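# Shelve the desk flask in the incubator and shut it

## Task

Take the flask lying on the desk and place it in the one free spot on an incubator shelf. It must rest flat on the shelf surface with the same face up as on the desk, and nothing of it may stick out beyond the shelf's front edge. At the end the incubator must be fully closed: the glass inner door shut completely, its latch rotated to a horizontal position, and the outer door shut completely. The other flasks may be pushed slightly to make space, but each must finish within about a finger's width of its original spot, lying flat on a shelf, not on top of another flask, and with the same face up. No flask may touch the floor, neither door may be slammed open or shut, and the robot must not fall over or finish tilted.

## Robot and tools

Robot: TidyBot++, a mobile base (0.54 m long, 0.50 m wide, 0.38 m tall) on four driven casters carrying one seven-joint arm with a two-finger gripper. The shoulder sits 0.12 m ahead of the base centre, 0.68 m up. Segments: upper arm 0.42 m, forearm 0.31 m, hand 0.31 m to the reported hand point. Cameras: base_camera (pinhole, 644x364) and wrist_camera (fisheye, 644x476, looks along the hand). The arm begins folded, hand down, protruding up to 0.08 m past the base front, elbow up to 1.15 m high. A downward-pointing hand reaches at most about 0.94 m above the floor, and only close in.

Frames (metres): base frame has its origin on the floor under the base centre, x forward, y left, z up. hand_pose is the midpoint between the finger pads, in the base frame; the hand's z axis points out along the fingers, its y axis is the closing direction. Odometry frame is the base frame at scene start; base_odometry counts wheel rotation only (slip counts as motion), heading in rad, left positive, within ±3.142. base_tilt gives forward/right lean in degrees.

Tool move: one action plus optional cameras and blocking.
- base: an object of relative commands, measured from where the base last reported itself, along its axes at the start: translate_m (forward +, -2 to 2 m), strafe_m (left +, -2 to 2 m), rotate_rad (counter-clockwise from above +, -6.3 to 6.3). Translate and strafe together form one straight move.
- joints: absolute angle targets by name. joint_1_rad (any angle; positive is clockwise from above, opposite to heading), joint_2_rad shoulder (-2.249 to 2.249, 0 upright, + leans forward), joint_3_rad (any angle), joint_4_rad elbow (-2.579 to 2.579; with joint_3 at 3.14, negative bends forward), joint_5_rad (any), joint_6_rad wrist (-2.099 to 2.099; negative bends hand forward in the reference posture), joint_7_rad (any; with hand down, + is counter-clockwise, 1.57 opens fingers left/right), gripper_pos 0 (open, ~85 mm gap) to 1 (closed; gap about 85x(1-pos) mm). Tolerances: ±0.039 for joints 1-4, ±0.095 for 5-7, ±0.03 gripper. Unbounded joints go the short way; turn further in steps under half a turn.
- target: one flat list of seven numbers, an absolute hand pose in the base frame: [x, y, z, qw, qx, qy, qz], metres then unit quaternion. Only gripper_pos may accompany it in joints.
- speeds: per-action top speeds: translate_m/strafe_m 0.05-0.5 m/s (give one of them for a combined move), rotate_rad 0.1-1.57 rad/s.
- cameras: list of base_camera, wrist_camera or all; omitted means all, [] none.
- blocking: true/omitted waits until everything rests; false returns in about 0.5 s while motion continues.
Unknown keys make a call invalid; out-of-range values are refused. After a refusal or an unplanned stop, your later move/wait/finished_scene calls in that reply are skipped.

wait(seconds 0-10, cameras) commands nothing and reports state; it returns early once motion ends. stop(cameras) brakes all running motions (they report stopped and may keep pressing). zoom_image(camera, region [x0,y0,x1,y1] in pixels, at most 504x504) enlarges part of the latest image. finished_scene(scene: current scene number) ends the scene irreversibly; the goal must hold without the robot.

Result lines: move shows done or the worst status. base_status, joint_status, hand_status: done, moving, off_target (resting away from target, maybe still pushing), not_followed (a check withheld the command; may keep retrying), contact_stop or time_out (unplanned stops), torque_fault, limit_stop_at_motor_heat. pose unreachable and joint command not followed (with cause:) mean targets were withheld, e.g. self-collision. hand_target is where the hand would be with joints on target. on_its_own lists uncommanded actions. motor_effort is percent of max torque, peak in brackets. ARM HIT flags a hard impact with base or arm. Motor temperatures per joint; MOTOR HOT from 60 °C, overheating fault near 75 °C makes the arm sag for 30-60 s. pictures lists images in order.

Practical notes: hand targets usually land within about 3 cm; correct by adding (wanted - measured) to the last target. To hold still, resend hand_target, not hand_pose. Loads make the arm sag; don't command a joint to its current reading while holding something. The arm ignores obstacles and keeps pushing; a blocked base pushes hard until timing out. Torque faults (joints 1-4 above 104.5 N m, 5-7 above 51.3 N m) freeze the arm 10 s. Avoid snagging the arm above about 0.6 m while the base moves, swinging a stretched arm sideways, or reaching far from folded over nearby furniture: the robot can tip. Don't drop or fling the flask, over-squeeze or twist it while it rests on something, slam doors, or strike furniture. Time passes while you think, so keep replies short.

Each tool is called after "Emit:" as name(argument=value, ...), one argument or row to a line, values as JSON.

## Session

Emit:
move(
)

Scene clock: 0.00 s.
Motor temperatures (°C): [32 21 24 32 35 36 39]
base_odometry: x=+0.000 y=+0.000 heading=+0.000
base_tilt: forward=+0.1 right=-0.3
base_status: not commanded
joint_positions: joint_1_rad=+0.042 joint_2_rad=-0.342 joint_3_rad=+3.141 joint_4_rad=-2.506 joint_5_rad=-0.027 joint_6_rad=-0.916 joint_7_rad=+1.559 gripper_pos=+0.000
joint_status: not commanded
motor_effort: joint_1_rad=+0 joint_2_rad=-1 joint_3_rad=+0 joint_4_rad=+15 joint_5_rad=+1 joint_6_rad=+1 joint_7_rad=+1
hand_pose: x=+0.2581 y=+0.0022 z=+0.5919 quat_wxyz=(-0.010, +0.999, -0.034, +0.031) (m; base frame)
hand_target: x=+0.2583 y=+0.0022 z=+0.5920 quat_wxyz=(-0.010, +0.999, -0.034, +0.031) (m; base frame)
hand_status: not commanded
pictures: base_camera, wrist_camera

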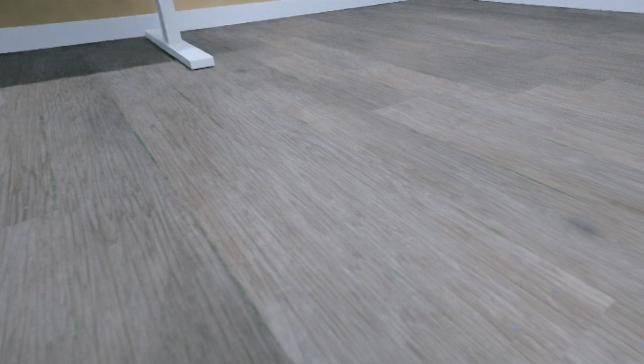

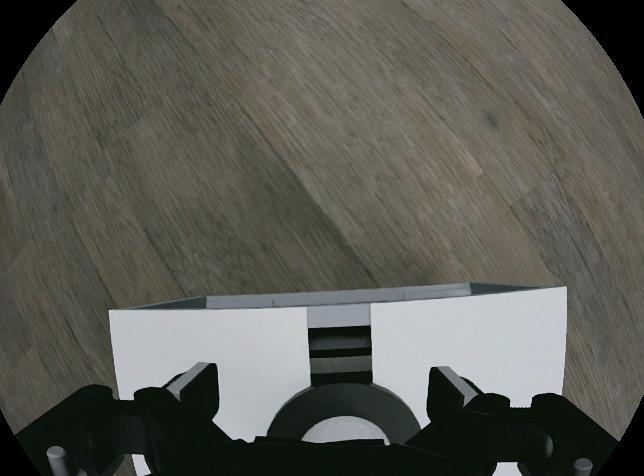

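Emit:
move(
  joints={"joint_6_rad": 0.5},
)

Emit:
move(
  base={"rotate_rad": 1.3},
)

Emit:
move(
  base={"rotate_rad": 1.3},
  cameras=["wrist_camera"],
)

Emit:
move(
  base={"rotate_rad": 1.3},
  cameras=["wrist_camera"],
)

Emit:
move(
  base={"rotate_rad": 1.3},
  cameras=["wrist_camera"],
)

Scene clock: 12.53 s.
Motor temperatures (°C): [32 21 24 32 35 36 39]
move: done
base_odometry: x=+0.000 y=+0.000 heading=+0.000
base_tilt: forward=+0.1 right=-0.3
base_status: not commanded
joint_positions: joint_1_rad=+0.042 joint_2_rad=-0.342 joint_3_rad=+3.141 joint_4_rad=-2.506 joint_5_rad=-0.027 joint_6_rad=+0.451 joint_7_rad=+1.559 gripper_pos=+0.000
joint_status: all done
motor_effort: joint_1_rad=+0(1) joint_2_rad=-7(7) joint_3_rad=-1(1) joint_4_rad=+19(20) joint_5_rad=+1(1) joint_6_rad=+9(9) joint_7_rad=+0(1)
hand_pose: x=+0.5462 y=-0.0197 z=+0.8585 quat_wxyz=(+0.006, +0.755, -0.033, +0.655) (m; base frame)
hand_target: x=+0.5481 y=-0.0201 z=+0.8739 quat_wxyz=(+0.007, +0.738, -0.032, +0.674) (m; base frame)
hand_status: not commanded
pictures: base_camera, wrist_camera

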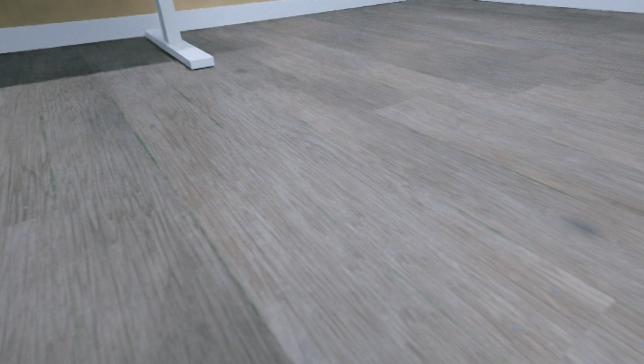

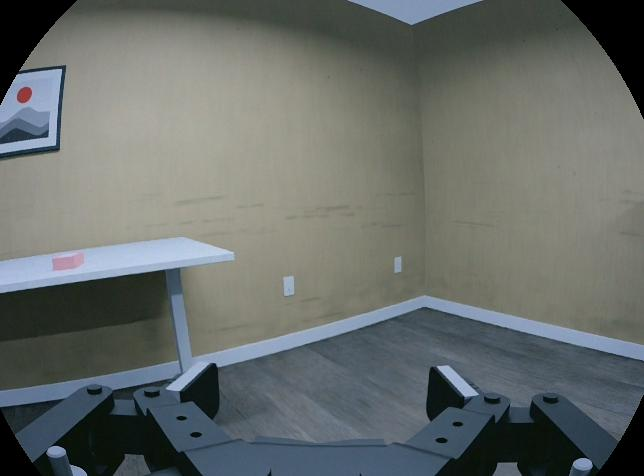

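Scene clock: 14.70 s.
Motor temperatures (°C): [32 21 24 32 35 36 39]
move: done
base_odometry: x=+0.000 y=+0.000 heading=+1.300
base_tilt: forward=+0.1 right=-0.3
base_status: done
joint_positions: joint_1_rad=+0.042 joint_2_rad=-0.342 joint_3_rad=+3.141 joint_4_rad=-2.506 joint_5_rad=-0.027 joint_6_rad=+0.451 joint_7_rad=+1.559 gripper_pos=+0.000
joint_status: not commanded
motor_effort: joint_1_rad=+0(2) joint_2_rad=-7(7) joint_3_rad=+0(2) joint_4_rad=+19(20) joint_5_rad=+0(1) joint_6_rad=+9(9) joint_7_rad=+1(1)
hand_pose: x=+0.5462 y=-0.0196 z=+0.8586 quat_wxyz=(+0.006, +0.755, -0.033, +0.655) (m; base frame)
hand_target: x=+0.5481 y=-0.0201 z=+0.8739 quat_wxyz=(+0.007, +0.738, -0.032, +0.674) (m; base frame)
hand_status: not commanded
pictures: base_camera, wrist_camera

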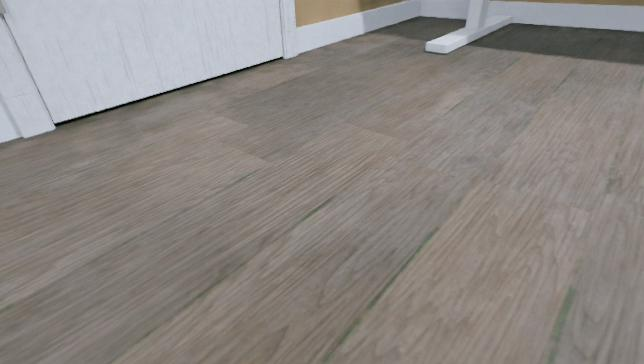

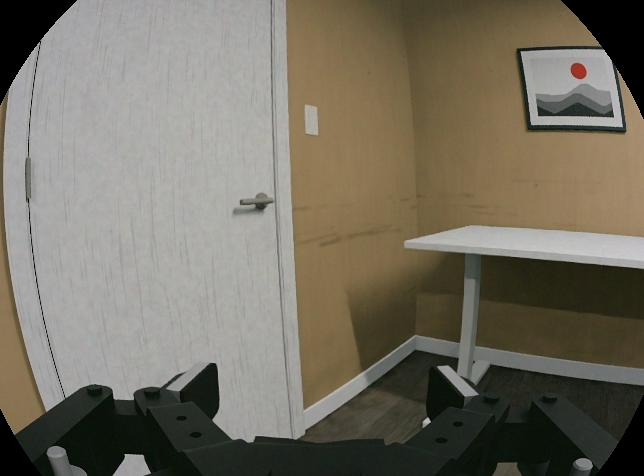

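Scene clock: 16.80 s.
Motor temperatures (°C): [32 21 24 32 35 36 39]
move: done
base_odometry: x=+0.000 y=+0.000 heading=+2.599
base_tilt: forward=+0.0 right=-0.3
base_status: done
joint_positions: joint_1_rad=+0.041 joint_2_rad=-0.342 joint_3_rad=+3.141 joint_4_rad=-2.506 joint_5_rad=-0.027 joint_6_rad=+0.451 joint_7_rad=+1.559 gripper_pos=+0.000
joint_status: not commanded
motor_effort: joint_1_rad=+0(2) joint_2_rad=-6(7) joint_3_rad=+0(2) joint_4_rad=+19(20) joint_5_rad=+1(1) joint_6_rad=+9(9) joint_7_rad=+0(1)
hand_pose: x=+0.5462 y=-0.0195 z=+0.8586 quat_wxyz=(+0.006, +0.755, -0.032, +0.655) (m; base frame)
hand_target: x=+0.5481 y=-0.0201 z=+0.8739 quat_wxyz=(+0.007, +0.738, -0.032, +0.674) (m; base frame)
hand_status: not commanded
pictures: wrist_camera

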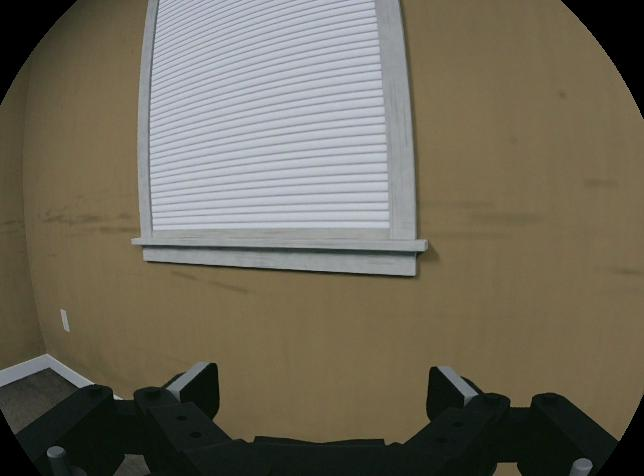

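Scene clock: 18.90 s.
Motor temperatures (°C): [32 21 24 32 35 36 39]
move: done
base_odometry: x=+0.000 y=+0.000 heading=-2.384
base_tilt: forward=+0.1 right=-0.3
base_status: done
joint_positions: joint_1_rad=+0.041 joint_2_rad=-0.342 joint_3_rad=+3.140 joint_4_rad=-2.506 joint_5_rad=-0.027 joint_6_rad=+0.451 joint_7_rad=+1.559 gripper_pos=+0.000
joint_status: not commanded
motor_effort: joint_1_rad=+0(2) joint_2_rad=-7(7) joint_3_rad=+0(2) joint_4_rad=+19(20) joint_5_rad=+0(1) joint_6_rad=+9(9) joint_7_rad=+0(1)
hand_pose: x=+0.5462 y=-0.0195 z=+0.8586 quat_wxyz=(+0.006, +0.755, -0.032, +0.655) (m; base frame)
hand_target: x=+0.5481 y=-0.0201 z=+0.8739 quat_wxyz=(+0.007, +0.738, -0.032, +0.674) (m; base frame)
hand_status: not commanded
pictures: wrist_camera

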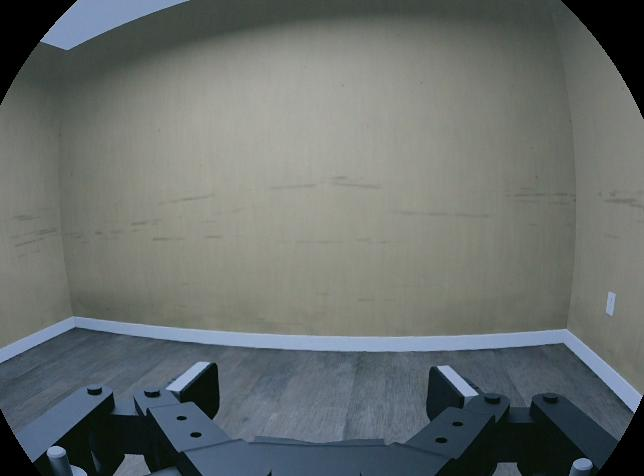

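Scene clock: 21.00 s.
Motor temperatures (°C): [32 21 24 32 35 36 39]
move: done
base_odometry: x=+0.000 y=+0.000 heading=-1.084
base_tilt: forward=+0.0 right=-0.3
base_status: done
joint_positions: joint_1_rad=+0.041 joint_2_rad=-0.342 joint_3_rad=+3.140 joint_4_rad=-2.506 joint_5_rad=-0.027 joint_6_rad=+0.451 joint_7_rad=+1.559 gripper_pos=+0.000
joint_status: not commanded
motor_effort: joint_1_rad=+0(2) joint_2_rad=-6(7) joint_3_rad=-1(2) joint_4_rad=+19(20) joint_5_rad=+0(1) joint_6_rad=+9(9) joint_7_rad=+0(1)
hand_pose: x=+0.5462 y=-0.0194 z=+0.8586 quat_wxyz=(+0.006, +0.755, -0.032, +0.655) (m; base frame)
hand_target: x=+0.5481 y=-0.0201 z=+0.8739 quat_wxyz=(+0.007, +0.738, -0.032, +0.674) (m; base frame)
hand_status: not commanded
pictures: wrist_camera

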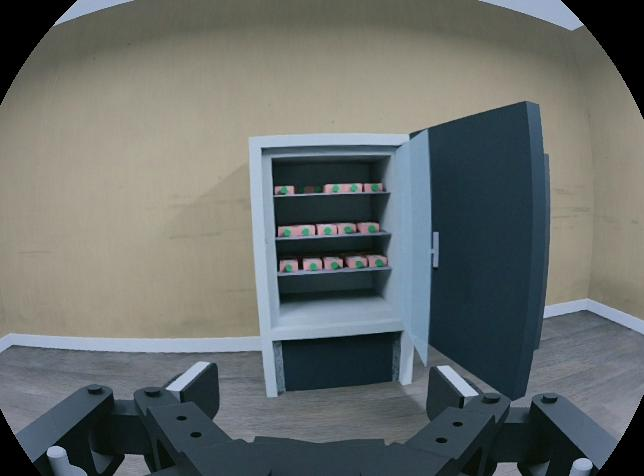

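Emit:
zoom_image(
  camera="wrist_camera",
  region=[240, 120, 560, 400],
)

Emit:
move(
  base={"rotate_rad": 1.4},
  cameras=["wrist_camera"],
)

Emit:
zoom_image(
  camera="wrist_camera",
  region=[0, 220, 240, 400],
)

Scaled by 1.575.

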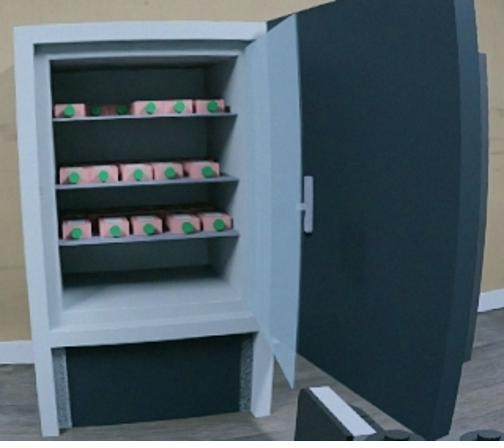

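Scene clock: 33.93 s.
Motor temperatures (°C): [32 21 24 32 35 36 39]
move: done
base_odometry: x=+0.000 y=+0.000 heading=+0.315
base_tilt: forward=+0.1 right=-0.4
base_status: done
joint_positions: joint_1_rad=+0.041 joint_2_rad=-0.342 joint_3_rad=+3.140 joint_4_rad=-2.506 joint_5_rad=-0.027 joint_6_rad=+0.452 joint_7_rad=+1.559 gripper_pos=+0.000
joint_status: not commanded
motor_effort: joint_1_rad=+0(2) joint_2_rad=-6(7) joint_3_rad=-1(2) joint_4_rad=+19(20) joint_5_rad=+0(1) joint_6_rad=+9(9) joint_7_rad=+0(1)
hand_pose: x=+0.5462 y=-0.0193 z=+0.8587 quat_wxyz=(+0.006, +0.755, -0.032, +0.655) (m; base frame)
hand_target: x=+0.5481 y=-0.0201 z=+0.8739 quat_wxyz=(+0.007, +0.738, -0.032, +0.674) (m; base frame)
hand_status: not commanded
pictures: wrist_camera

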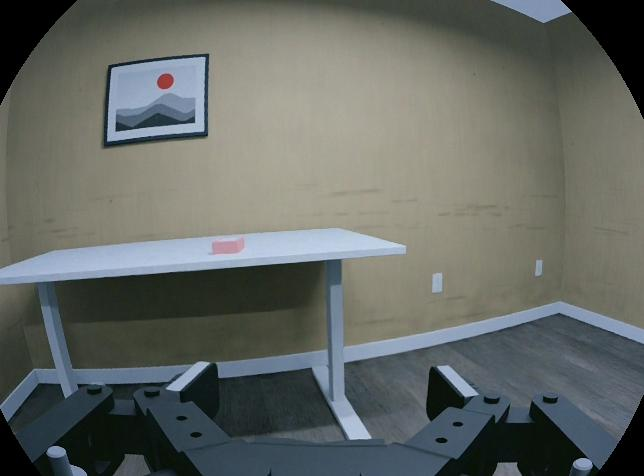

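Scaled by 2.100.

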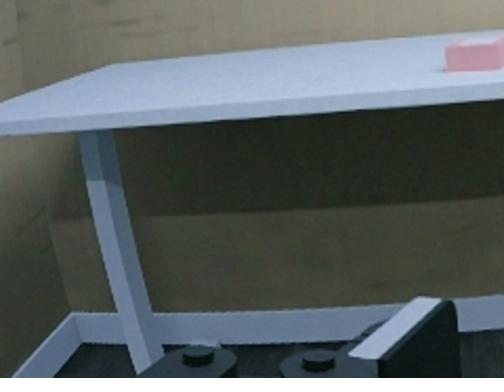

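Emit:
move(
  base={"rotate_rad": 0.375},
  joints={"joint_1_rad": 0.0, "joint_6_rad": 0.45},
  cameras=[],
)

Emit:
move(
  base={"translate_m": 0.6, "strafe_m": -0.4},
)

Emit:
zoom_image(
  camera="wrist_camera",
  region=[220, 180, 420, 340],
)

Scene clock: 67.53 s.
Motor temperatures (°C): [32 21 24 32 35 36 39]
move: done
base_odometry: x=+0.000 y=+0.000 heading=+0.690
base_tilt: forward=+0.0 right=-0.3
base_status: done
joint_positions: joint_1_rad=+0.007 joint_2_rad=-0.342 joint_3_rad=+3.140 joint_4_rad=-2.506 joint_5_rad=-0.027 joint_6_rad=+0.451 joint_7_rad=+1.559 gripper_pos=+0.000
joint_status: all done
motor_effort: joint_1_rad=-1(2) joint_2_rad=-7(7) joint_3_rad=+0(2) joint_4_rad=+20(20) joint_5_rad=+0(1) joint_6_rad=+9(9) joint_7_rad=+0(1)
hand_pose: x=+0.5466 y=-0.0047 z=+0.8586 quat_wxyz=(-0.005, +0.755, -0.019, +0.655) (m; base frame)
hand_target: x=+0.5467 y=-0.0019 z=+0.8584 quat_wxyz=(-0.007, +0.755, -0.017, +0.655) (m; base frame)
hand_status: not commanded
pictures: none
No camera images: "cameras" was empty.

Scene clock: 70.33 s.
Motor temperatures (°C): [32 21 24 32 35 36 39]
move: done
base_odometry: x=+0.717 y=+0.074 heading=+0.691
base_tilt: forward=+0.0 right=-0.4
base_status: done
joint_positions: joint_1_rad=+0.007 joint_2_rad=-0.342 joint_3_rad=+3.140 joint_4_rad=-2.506 joint_5_rad=-0.027 joint_6_rad=+0.451 joint_7_rad=+1.559 gripper_pos=+0.000
joint_status: not commanded
motor_effort: joint_1_rad=+0(1) joint_2_rad=-6(8) joint_3_rad=-1(2) joint_4_rad=+19(20) joint_5_rad=+0(1) joint_6_rad=+9(9) joint_7_rad=+1(1)
hand_pose: x=+0.5467 y=-0.0047 z=+0.8585 quat_wxyz=(-0.005, +0.755, -0.019, +0.655) (m; base frame)
hand_target: x=+0.5467 y=-0.0019 z=+0.8584 quat_wxyz=(-0.007, +0.755, -0.017, +0.655) (m; base frame)
hand_status: not commanded
pictures: base_camera, wrist_camera

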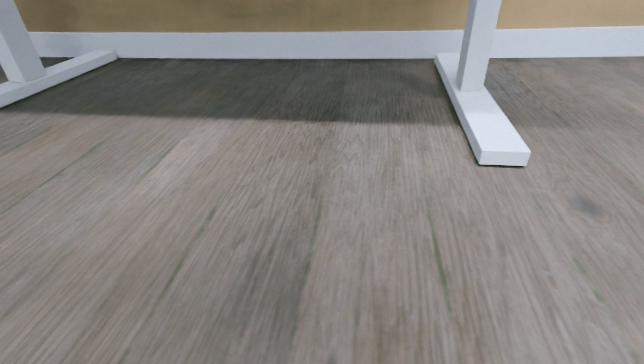

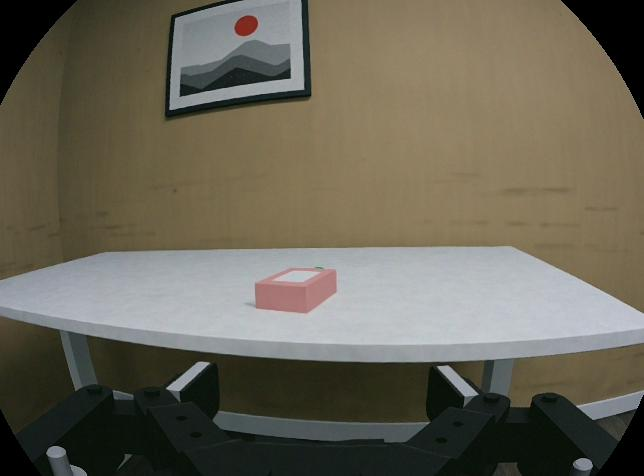

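Scaled by 2.520.

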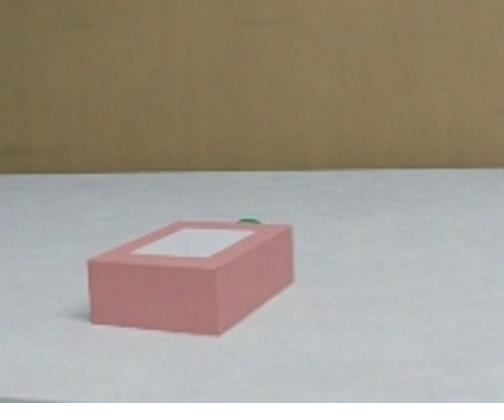

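Emit:
move(
  base={"translate_m": 0.3},
  joints={"joint_2_rad": 0.0, "joint_4_rad": -1.6, "joint_6_rad": -0.58},
)

Emit:
zoom_image(
  camera="wrist_camera",
  region=[180, 100, 480, 340],
)

Scene clock: 121.93 s.
Motor temperatures (°C): [32 21 24 32 35 36 39]
move: done
base_odometry: x=+0.949 y=+0.265 heading=+0.690
base_tilt: forward=+0.1 right=-0.3
base_status: done
joint_positions: joint_1_rad=+0.007 joint_2_rad=-0.012 joint_3_rad=+3.140 joint_4_rad=-1.618 joint_5_rad=-0.027 joint_6_rad=-0.525 joint_7_rad=+1.559 gripper_pos=+0.000
joint_status: all done
motor_effort: joint_1_rad=+0(1) joint_2_rad=-21(21) joint_3_rad=-1(2) joint_4_rad=+21(22) joint_5_rad=+0(1) joint_6_rad=+8(10) joint_7_rad=+1(1)
hand_pose: x=+0.6919 y=+0.0022 z=+0.9265 quat_wxyz=(-0.013, +0.875, -0.015, +0.484) (m; base frame)
hand_target: x=+0.6885 y=+0.0064 z=+0.9153 quat_wxyz=(-0.015, +0.887, -0.011, +0.462) (m; base frame)
hand_status: not commanded
pictures: base_camera, wrist_camera

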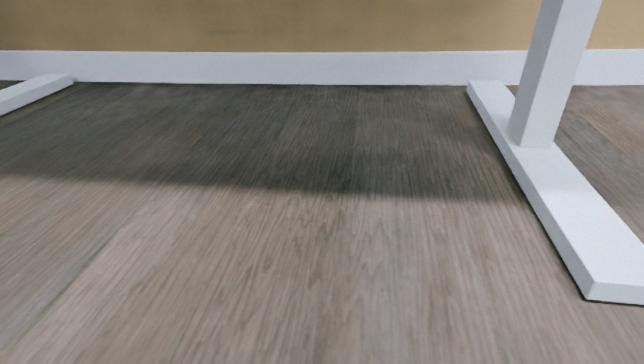

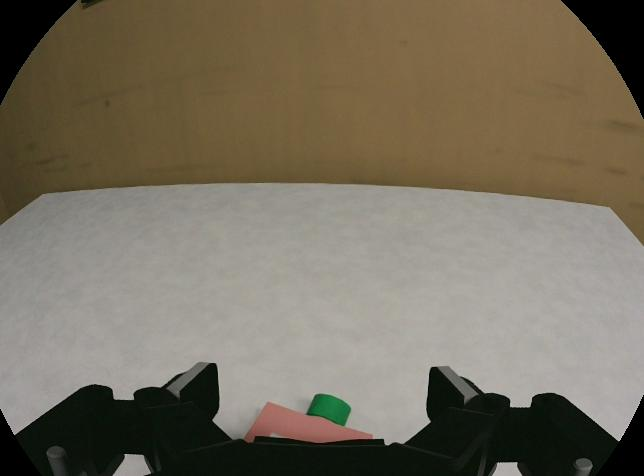

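Scaled by 1.680.

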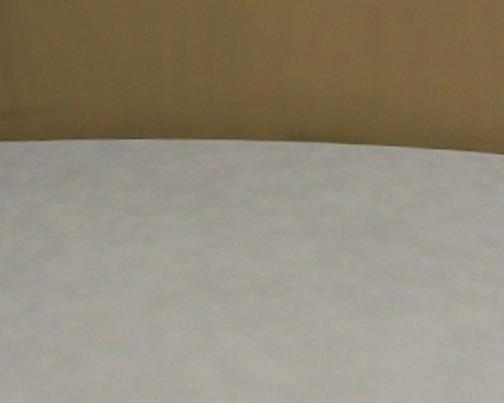

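Emit:
move(
  base={"translate_m": -0.2},
  joints={"joint_6_rad": -0.9},
  cameras=["wrist_camera"],
)

Emit:
zoom_image(
  camera="wrist_camera",
  region=[180, 240, 480, 476],
)

Scene clock: 129.30 s.
Motor temperatures (°C): [32 21 24 32 35 36 39]
move: done
base_odometry: x=+0.795 y=+0.137 heading=+0.691
base_tilt: forward=+0.0 right=-0.3
base_status: done
joint_positions: joint_1_rad=+0.007 joint_2_rad=+0.000 joint_3_rad=+3.140 joint_4_rad=-1.610 joint_5_rad=-0.027 joint_6_rad=-0.855 joint_7_rad=+1.559 gripper_pos=+0.000
joint_status: all done
motor_effort: joint_1_rad=+0(2) joint_2_rad=-20(23) joint_3_rad=-1(2) joint_4_rad=+21(22) joint_5_rad=+0(1) joint_6_rad=+5(8) joint_7_rad=+0(1)
hand_pose: x=+0.6279 y=+0.0048 z=+0.8476 quat_wxyz=(-0.013, +0.943, -0.013, +0.332) (m; base frame)
hand_target: x=+0.6195 y=+0.0083 z=+0.8441 quat_wxyz=(-0.015, +0.949, -0.010, +0.315) (m; base frame)
hand_status: not commanded
pictures: wrist_camera

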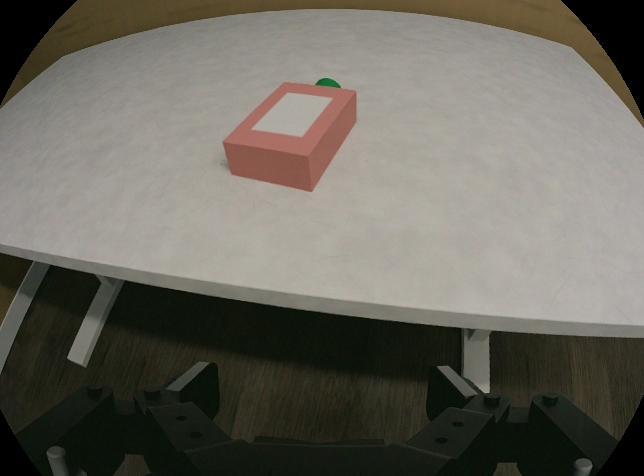

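Scaled by 1.680.

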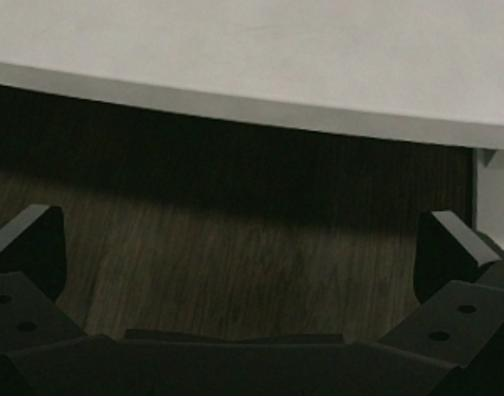

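Emit:
move(
  base={"translate_m": 0.03, "strafe_m": 0.346, "rotate_rad": -0.35},
  cameras=[],
)

Emit:
move(
  joints={"joint_1_rad": 0.0, "joint_2_rad": 0.3, "joint_3_rad": 3.1416, "joint_4_rad": -1.653, "joint_5_rad": 0.0, "joint_6_rad": -0.14, "joint_7_rad": 1.571},
  cameras=["wrist_camera"],
)

Emit:
zoom_image(
  camera="wrist_camera",
  region=[180, 240, 480, 476],
)

Scene clock: 187.13 s.
Motor temperatures (°C): [32 21 24 32 35 35 39]
move: done
base_odometry: x=+0.597 y=+0.423 heading=+0.340
base_tilt: forward=+0.1 right=-0.3
base_status: done
joint_positions: joint_1_rad=+0.002 joint_2_rad=+0.000 joint_3_rad=+3.143 joint_4_rad=-1.610 joint_5_rad=-0.027 joint_6_rad=-0.855 joint_7_rad=+1.559 gripper_pos=+0.000
joint_status: not commanded
motor_effort: joint_1_rad=+0(4) joint_2_rad=-20(21) joint_3_rad=+0(5) joint_4_rad=+20(21) joint_5_rad=+0(1) joint_6_rad=+6(6) joint_7_rad=+1(1)
hand_pose: x=+0.6280 y=+0.0058 z=+0.8473 quat_wxyz=(-0.014, +0.943, -0.012, +0.331) (m; base frame)
hand_target: x=+0.6195 y=+0.0083 z=+0.8441 quat_wxyz=(-0.015, +0.949, -0.010, +0.315) (m; base frame)
hand_status: not commanded
pictures: none
No camera images: "cameras" was empty.

Scene clock: 188.93 s.
Motor temperatures (°C): [32 21 24 32 35 35 39]
move: done
base_odometry: x=+0.597 y=+0.423 heading=+0.340
base_tilt: forward=+0.0 right=-0.2
base_status: not commanded
joint_positions: joint_1_rad=+0.002 joint_2_rad=+0.310 joint_3_rad=+3.143 joint_4_rad=-1.645 joint_5_rad=-0.027 joint_6_rad=-0.193 joint_7_rad=+1.559 gripper_pos=+0.000
joint_status: all done
motor_effort: joint_1_rad=-1(2) joint_2_rad=-31(34) joint_3_rad=-1(2) joint_4_rad=+20(21) joint_5_rad=+0(1) joint_6_rad=+8(8) joint_7_rad=+0(1)
hand_pose: x=+0.7997 y=+0.0006 z=+0.7951 quat_wxyz=(-0.010, +0.879, -0.017, +0.477) (m; base frame)
hand_target: x=+0.8048 y=+0.0013 z=+0.8113 quat_wxyz=(+0.000, +0.866, +0.000, +0.501) (m; base frame)
hand_status: not commanded
pictures: wrist_camera

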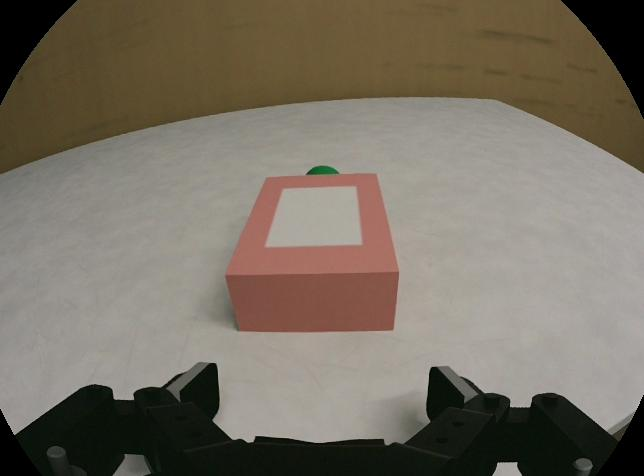

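Scaled by 1.680.

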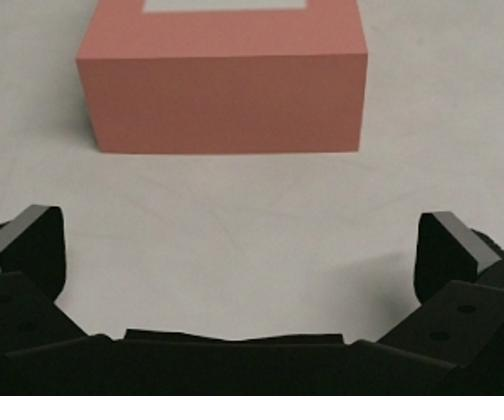

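Emit:
move(
  base={"strafe_m": 0.030, "rotate_rad": -0.03},
  joints={"joint_2_rad": 0.28},
  cameras=["wrist_camera"],
)

Emit:
zoom_image(
  camera="wrist_camera",
  region=[180, 140, 480, 400],
)

Scene clock: 207.93 s.
Motor temperatures (°C): [32 21 24 32 35 35 39]
move: done
base_odometry: x=+0.587 y=+0.451 heading=+0.310
base_tilt: forward=+0.1 right=-0.4
base_status: done
joint_positions: joint_1_rad=-0.002 joint_2_rad=+0.300 joint_3_rad=+3.143 joint_4_rad=-1.645 joint_5_rad=-0.027 joint_6_rad=-0.189 joint_7_rad=+1.559 gripper_pos=+0.000
joint_status: all done
motor_effort: joint_1_rad=+0(5) joint_2_rad=-31(32) joint_3_rad=-2(5) joint_4_rad=+20(21) joint_5_rad=+0(1) joint_6_rad=+8(8) joint_7_rad=+1(1)
hand_pose: x=+0.7991 y=+0.0032 z=+0.8026 quat_wxyz=(-0.011, +0.876, -0.015, +0.483) (m; base frame)
hand_target: x=+0.8021 y=+0.0013 z=+0.8250 quat_wxyz=(+0.000, +0.861, +0.000, +0.509) (m; base frame)
hand_status: not commanded
pictures: wrist_camera

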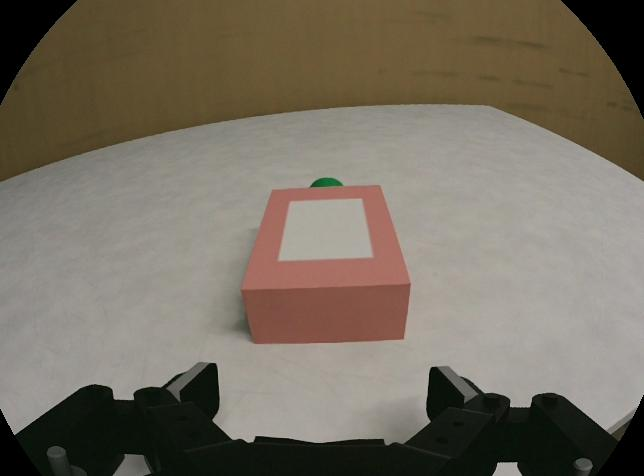

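Scaled by 1.680.

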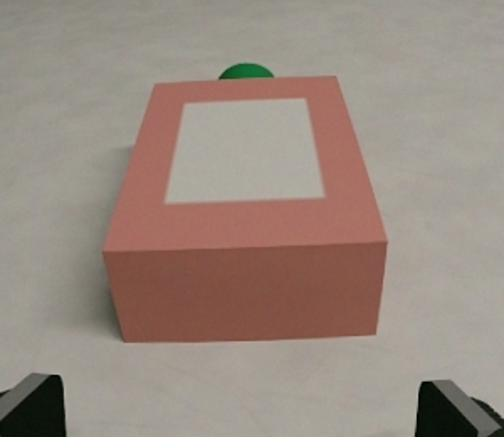

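Emit:
move(
  base={"translate_m": 0.105},
  speeds={"translate_m": 0.1},
  cameras=["wrist_camera"],
)

Emit:
zoom_image(
  camera="wrist_camera",
  region=[180, 240, 480, 476],
)

Scene clock: 219.13 s.
Motor temperatures (°C): [32 21 24 32 35 35 39]
move: done
base_odometry: x=+0.687 y=+0.484 heading=+0.310
base_tilt: forward=+0.0 right=-0.3
base_status: done
joint_positions: joint_1_rad=-0.002 joint_2_rad=+0.295 joint_3_rad=+3.143 joint_4_rad=-1.646 joint_5_rad=-0.027 joint_6_rad=-0.187 joint_7_rad=+1.559 gripper_pos=+0.000
joint_status: not commanded
motor_effort: joint_1_rad=+0(3) joint_2_rad=-31(34) joint_3_rad=-1(2) joint_4_rad=+20(21) joint_5_rad=+0(1) joint_6_rad=+8(8) joint_7_rad=+1(1)
hand_pose: x=+0.7986 y=+0.0032 z=+0.8058 quat_wxyz=(-0.011, +0.874, -0.015, +0.485) (m; base frame)
hand_target: x=+0.8021 y=+0.0013 z=+0.8250 quat_wxyz=(+0.000, +0.861, +0.000, +0.509) (m; base frame)
hand_status: not commanded
pictures: wrist_camera

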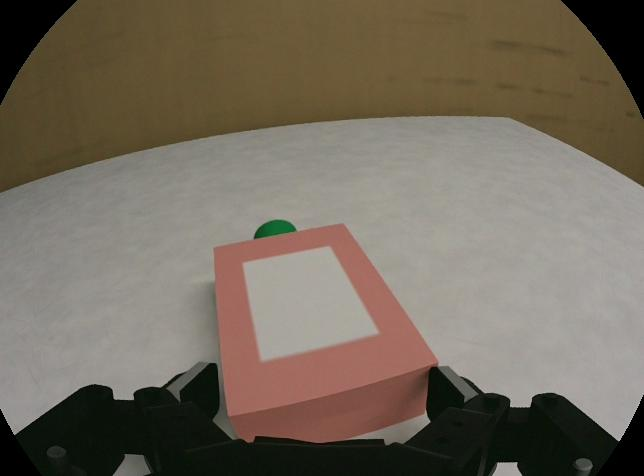

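Scaled by 1.680.

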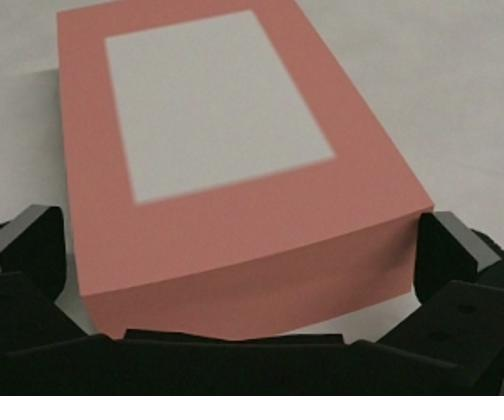

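Emit:
move(
  joints={"gripper_pos": 0.06},
  cameras=["wrist_camera"],
)

Emit:
move(
  joints={"gripper_pos": 0.12},
  cameras=["wrist_camera"],
)

Scene clock: 229.70 s.
Motor temperatures (°C): [32 21 24 32 35 35 39]
move: done
base_odometry: x=+0.687 y=+0.484 heading=+0.310
base_tilt: forward=+0.0 right=-0.2
base_status: not commanded
joint_positions: joint_1_rad=-0.002 joint_2_rad=+0.295 joint_3_rad=+3.143 joint_4_rad=-1.646 joint_5_rad=-0.027 joint_6_rad=-0.187 joint_7_rad=+1.559 gripper_pos=+0.060
joint_status: all done
motor_effort: joint_1_rad=+0(1) joint_2_rad=-31(31) joint_3_rad=-1(2) joint_4_rad=+20(21) joint_5_rad=+1(1) joint_6_rad=+8(8) joint_7_rad=+1(1)
hand_pose: x=+0.7986 y=+0.0032 z=+0.8058 quat_wxyz=(-0.011, +0.874, -0.015, +0.485) (m; base frame)
hand_target: x=+0.8021 y=+0.0013 z=+0.8250 quat_wxyz=(+0.000, +0.861, +0.000, +0.509) (m; base frame)
hand_status: not commanded
pictures: wrist_camera

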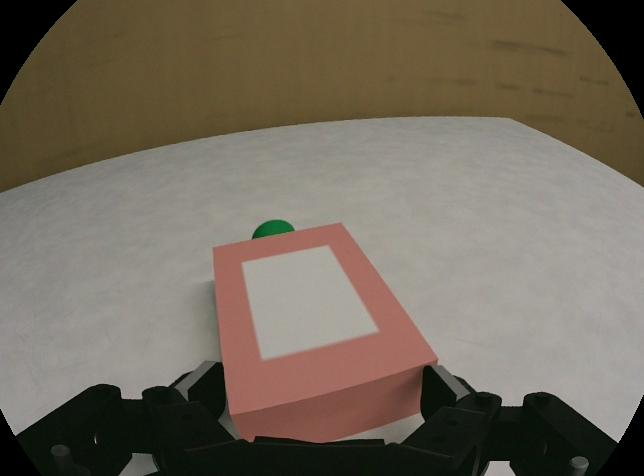

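Scene clock: 230.17 s.
Motor temperatures (°C): [32 21 24 32 35 35 39]
move: done
base_odometry: x=+0.687 y=+0.484 heading=+0.310
base_tilt: forward=+0.0 right=-0.3
base_status: not commanded
joint_positions: joint_1_rad=-0.002 joint_2_rad=+0.295 joint_3_rad=+3.143 joint_4_rad=-1.646 joint_5_rad=-0.027 joint_6_rad=-0.187 joint_7_rad=+1.559 gripper_pos=+0.120
joint_status: all done
motor_effort: joint_1_rad=+0(1) joint_2_rad=-31(31) joint_3_rad=-1(2) joint_4_rad=+20(21) joint_5_rad=+0(0) joint_6_rad=+8(8) joint_7_rad=+1(1)
hand_pose: x=+0.7986 y=+0.0032 z=+0.8058 quat_wxyz=(-0.011, +0.874, -0.015, +0.485) (m; base frame)
hand_target: x=+0.8021 y=+0.0013 z=+0.8250 quat_wxyz=(+0.000, +0.861, +0.000, +0.509) (m; base frame)
hand_status: not commanded
pictures: wrist_camera

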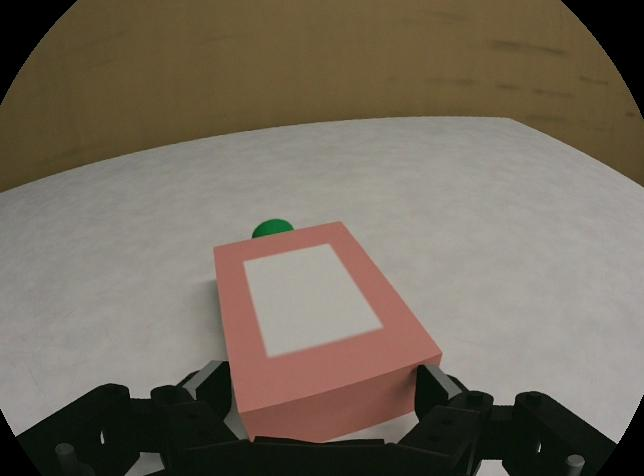

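Emit:
move(
  joints={"gripper_pos": 0.0},
  cameras=[],
)

Emit:
move(
  base={"translate_m": -0.1},
  cameras=["wrist_camera"],
)

Scene clock: 237.83 s.
Motor temperatures (°C): [32 22 24 32 35 35 39]
move: done
base_odometry: x=+0.687 y=+0.484 heading=+0.310
base_tilt: forward=+0.0 right=-0.3
base_status: not commanded
joint_positions: joint_1_rad=-0.002 joint_2_rad=+0.295 joint_3_rad=+3.143 joint_4_rad=-1.646 joint_5_rad=-0.027 joint_6_rad=-0.187 joint_7_rad=+1.559 gripper_pos=+0.000
joint_status: all done
motor_effort: joint_1_rad=-1(1) joint_2_rad=-31(31) joint_3_rad=-1(2) joint_4_rad=+20(21) joint_5_rad=+0(1) joint_6_rad=+8(8) joint_7_rad=+1(1)
hand_pose: x=+0.7986 y=+0.0032 z=+0.8058 quat_wxyz=(-0.011, +0.874, -0.015, +0.485) (m; base frame)
hand_target: x=+0.8021 y=+0.0013 z=+0.8250 quat_wxyz=(+0.000, +0.861, +0.000, +0.509) (m; base frame)
hand_status: not commanded
pictures: none
No camera images: "cameras" was empty.

Scene clock: 239.03 s.
Motor temperatures (°C): [32 22 24 32 35 35 39]
move: done
base_odometry: x=+0.592 y=+0.453 heading=+0.310
base_tilt: forward=+0.0 right=-0.3
base_status: done
joint_positions: joint_1_rad=-0.002 joint_2_rad=+0.289 joint_3_rad=+3.143 joint_4_rad=-1.648 joint_5_rad=-0.027 joint_6_rad=-0.185 joint_7_rad=+1.559 gripper_pos=+0.000
joint_status: not commanded
motor_effort: joint_1_rad=-1(2) joint_2_rad=-31(34) joint_3_rad=-2(2) joint_4_rad=+20(22) joint_5_rad=+0(1) joint_6_rad=+8(8) joint_7_rad=+0(1)
hand_pose: x=+0.7976 y=+0.0032 z=+0.8098 quat_wxyz=(-0.011, +0.873, -0.015, +0.488) (m; base frame)
hand_target: x=+0.8021 y=+0.0013 z=+0.8250 quat_wxyz=(+0.000, +0.861, +0.000, +0.509) (m; base frame)
hand_status: not commanded
pictures: wrist_camera

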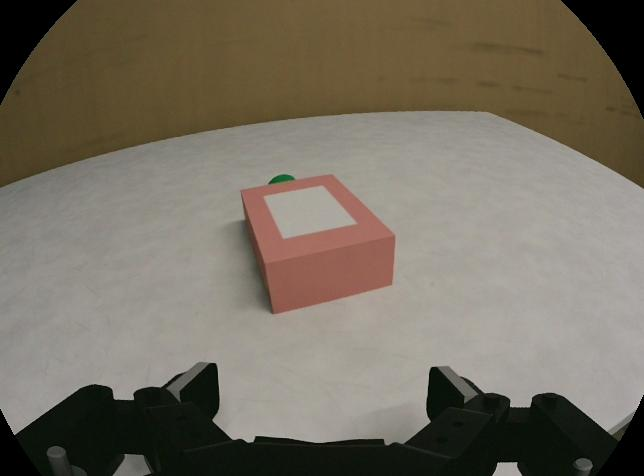

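Emit:
move(
  base={"translate_m": 0.0036, "strafe_m": -0.306, "rotate_rad": 0.32},
  cameras=["wrist_camera"],
)

Scene clock: 259.13 s.
Motor temperatures (°C): [32 22 24 32 35 35 39]
move: done
base_odometry: x=+0.689 y=+0.163 heading=+0.630
base_tilt: forward=+0.0 right=-0.3
base_status: done
joint_positions: joint_1_rad=+0.007 joint_2_rad=+0.289 joint_3_rad=+3.143 joint_4_rad=-1.648 joint_5_rad=-0.027 joint_6_rad=-0.185 joint_7_rad=+1.559 gripper_pos=+0.000
joint_status: not commanded
motor_effort: joint_1_rad=+0(6) joint_2_rad=-30(32) joint_3_rad=-1(4) joint_4_rad=+20(21) joint_5_rad=+0(1) joint_6_rad=+8(8) joint_7_rad=+0(1)
hand_pose: x=+0.7976 y=-0.0025 z=+0.8099 quat_wxyz=(-0.009, +0.873, -0.019, +0.488) (m; base frame)
hand_target: x=+0.8021 y=+0.0013 z=+0.8250 quat_wxyz=(+0.000, +0.861, +0.000, +0.509) (m; base frame)
hand_status: not commanded
pictures: wrist_camera

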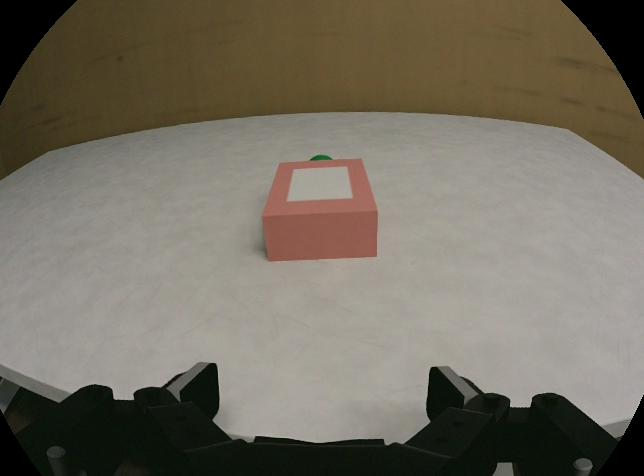

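Emit:
move(
  base={"translate_m": 0.125, "strafe_m": 0.003},
  speeds={"translate_m": 0.15},
  cameras=["wrist_camera"],
)

Emit:
zoom_image(
  camera="wrist_camera",
  region=[180, 200, 480, 440],
)

Scene clock: 271.63 s.
Motor temperatures (°C): [32 22 24 32 35 35 39]
move: done
base_odometry: x=+0.788 y=+0.239 heading=+0.630
base_tilt: forward=+0.1 right=-0.3
base_status: done
joint_positions: joint_1_rad=+0.007 joint_2_rad=+0.290 joint_3_rad=+3.143 joint_4_rad=-1.648 joint_5_rad=-0.027 joint_6_rad=-0.184 joint_7_rad=+1.559 gripper_pos=+0.000
joint_status: not commanded
motor_effort: joint_1_rad=-1(2) joint_2_rad=-31(34) joint_3_rad=-2(2) joint_4_rad=+20(22) joint_5_rad=+0(1) joint_6_rad=+8(8) joint_7_rad=+0(1)
hand_pose: x=+0.7978 y=-0.0025 z=+0.8092 quat_wxyz=(-0.009, +0.873, -0.019, +0.488) (m; base frame)
hand_target: x=+0.8021 y=+0.0013 z=+0.8250 quat_wxyz=(+0.000, +0.861, +0.000, +0.509) (m; base frame)
hand_status: not commanded
pictures: wrist_camera

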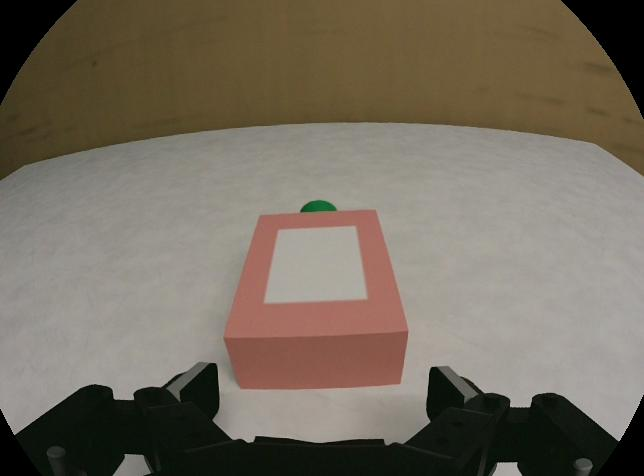

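Scaled by 1.680.

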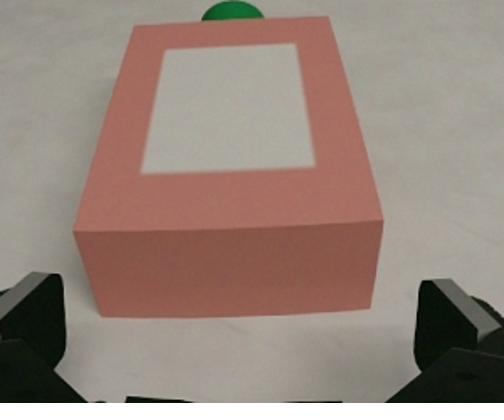

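Emit:
move(
  base={"translate_m": 0.02, "strafe_m": 0.007},
  speeds={"translate_m": 0.1},
  cameras=["wrist_camera"],
)

Emit:
zoom_image(
  camera="wrist_camera",
  region=[180, 200, 480, 440],
)

Scene clock: 280.90 s.
Motor temperatures (°C): [32 22 24 32 35 35 39]
move: done
base_odometry: x=+0.800 y=+0.256 heading=+0.630
base_tilt: forward=+0.1 right=-0.3
base_status: done
joint_positions: joint_1_rad=+0.005 joint_2_rad=+0.293 joint_3_rad=+3.143 joint_4_rad=-1.649 joint_5_rad=-0.027 joint_6_rad=-0.183 joint_7_rad=+1.559 gripper_pos=+0.000
joint_status: not commanded
motor_effort: joint_1_rad=+0(2) joint_2_rad=-31(34) joint_3_rad=-2(3) joint_4_rad=+20(22) joint_5_rad=+0(0) joint_6_rad=+8(8) joint_7_rad=+0(1)
hand_pose: x=+0.7983 y=-0.0016 z=+0.8073 quat_wxyz=(-0.010, +0.873, -0.018, +0.487) (m; base frame)
hand_target: x=+0.8021 y=+0.0013 z=+0.8250 quat_wxyz=(+0.000, +0.861, +0.000, +0.509) (m; base frame)
hand_status: not commanded
pictures: wrist_camera

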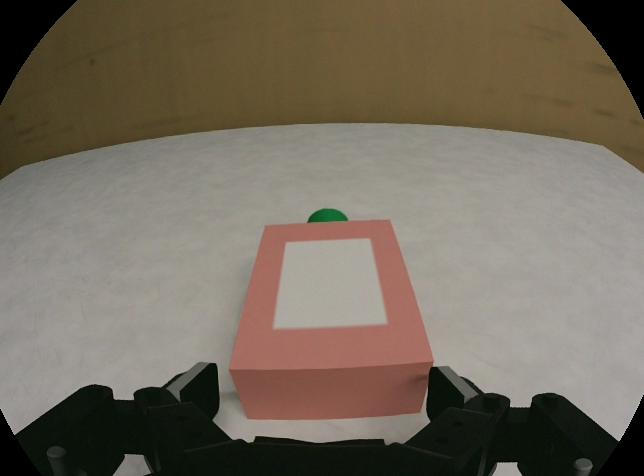

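Scaled by 1.680.

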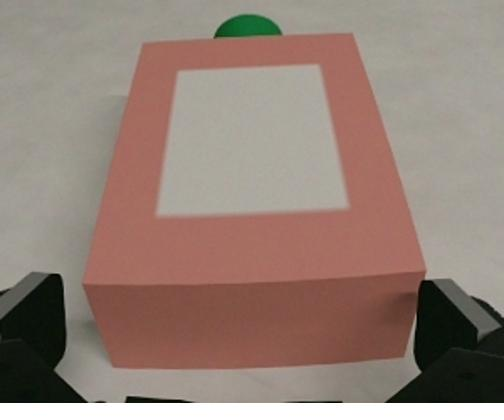

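Emit:
move(
  base={"translate_m": 0.003, "strafe_m": -0.0035},
  speeds={"translate_m": 0.1},
  cameras=["wrist_camera"],
)

Emit:
zoom_image(
  camera="wrist_camera",
  region=[180, 200, 480, 440],
)

Scene clock: 287.63 s.
Motor temperatures (°C): [32 22 24 32 35 35 39]
move: done
base_odometry: x=+0.805 y=+0.255 heading=+0.630
base_tilt: forward=+0.1 right=-0.4
base_status: done
joint_positions: joint_1_rad=+0.005 joint_2_rad=+0.292 joint_3_rad=+3.143 joint_4_rad=-1.649 joint_5_rad=-0.027 joint_6_rad=-0.183 joint_7_rad=+1.559 gripper_pos=+0.000
joint_status: not commanded
motor_effort: joint_1_rad=-1(4) joint_2_rad=-31(33) joint_3_rad=-1(3) joint_4_rad=+20(21) joint_5_rad=+0(1) joint_6_rad=+8(8) joint_7_rad=+1(1)
hand_pose: x=+0.7983 y=-0.0011 z=+0.8075 quat_wxyz=(-0.010, +0.873, -0.018, +0.487) (m; base frame)
hand_target: x=+0.8021 y=+0.0013 z=+0.8250 quat_wxyz=(+0.000, +0.861, +0.000, +0.509) (m; base frame)
hand_status: not commanded
pictures: wrist_camera

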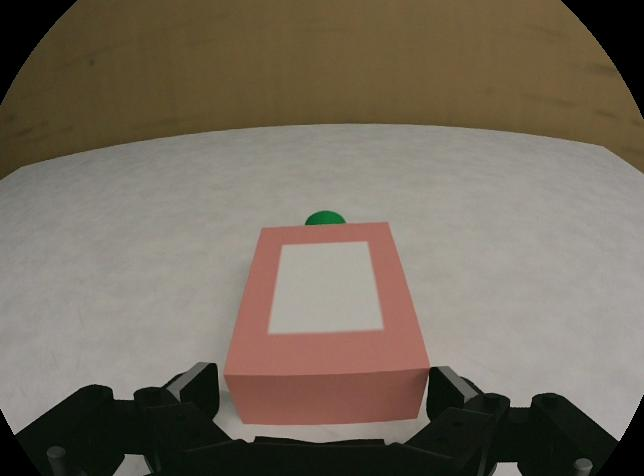

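Scaled by 1.680.

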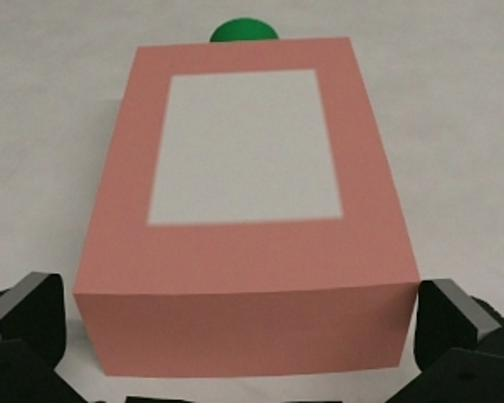

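Emit:
move(
  base={"translate_m": 0.055},
  speeds={"translate_m": 0.1},
  cameras=["wrist_camera"],
)

Scene clock: 295.27 s.
Motor temperatures (°C): [32 22 24 32 35 35 39]
move: done
base_odometry: x=+0.849 y=+0.288 heading=+0.630
base_tilt: forward=+0.0 right=-0.3
base_status: done
joint_positions: joint_1_rad=+0.005 joint_2_rad=+0.291 joint_3_rad=+3.143 joint_4_rad=-1.649 joint_5_rad=-0.027 joint_6_rad=-0.182 joint_7_rad=+1.559 gripper_pos=+0.000
joint_status: not commanded
motor_effort: joint_1_rad=+1(1) joint_2_rad=-31(33) joint_3_rad=-1(2) joint_4_rad=+21(22) joint_5_rad=+0(0) joint_6_rad=+8(8) joint_7_rad=+1(1)
hand_pose: x=+0.7980 y=-0.0011 z=+0.8086 quat_wxyz=(-0.010, +0.873, -0.018, +0.488) (m; base frame)
hand_target: x=+0.8021 y=+0.0013 z=+0.8250 quat_wxyz=(+0.000, +0.861, +0.000, +0.509) (m; base frame)
hand_status: not commanded
pictures: wrist_camera

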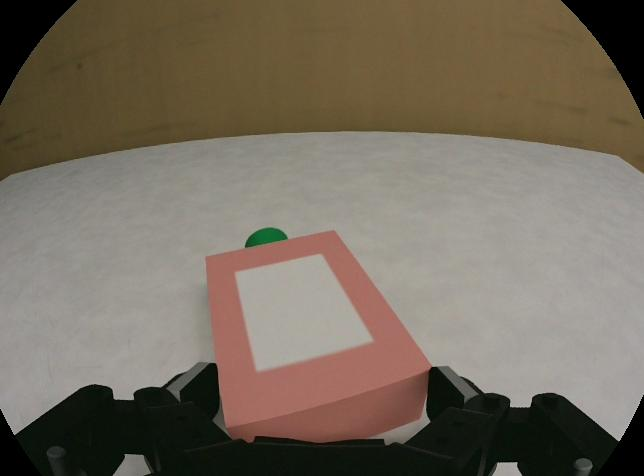

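Emit:
move(
  base={"translate_m": -0.1},
  joints={"joint_5_rad": 0.035, "joint_7_rad": 1.6},
  cameras=["wrist_camera"],
)

Scene clock: 324.13 s.
Motor temperatures (°C): [31 22 24 32 35 35 39]
move: done
base_odometry: x=+0.768 y=+0.229 heading=+0.630
base_tilt: forward=+0.0 right=-0.3
base_status: done
joint_positions: joint_1_rad=+0.004 joint_2_rad=+0.285 joint_3_rad=+3.143 joint_4_rad=-1.650 joint_5_rad=-0.005 joint_6_rad=-0.181 joint_7_rad=+1.568 gripper_pos=+0.000
joint_status: all done
motor_effort: joint_1_rad=+0(2) joint_2_rad=-31(34) joint_3_rad=-1(2) joint_4_rad=+20(22) joint_5_rad=+0(1) joint_6_rad=+8(8) joint_7_rad=+1(1)
hand_pose: x=+0.7972 y=-0.0023 z=+0.8118 quat_wxyz=(-0.001, +0.872, -0.006, +0.490) (m; base frame)
hand_target: x=+0.8021 y=-0.0002 z=+0.8250 quat_wxyz=(+0.018, +0.860, +0.026, +0.509) (m; base frame)
hand_status: not commanded
pictures: wrist_camera

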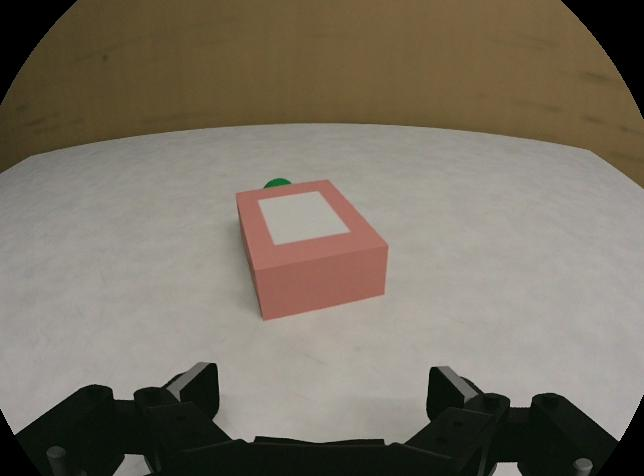

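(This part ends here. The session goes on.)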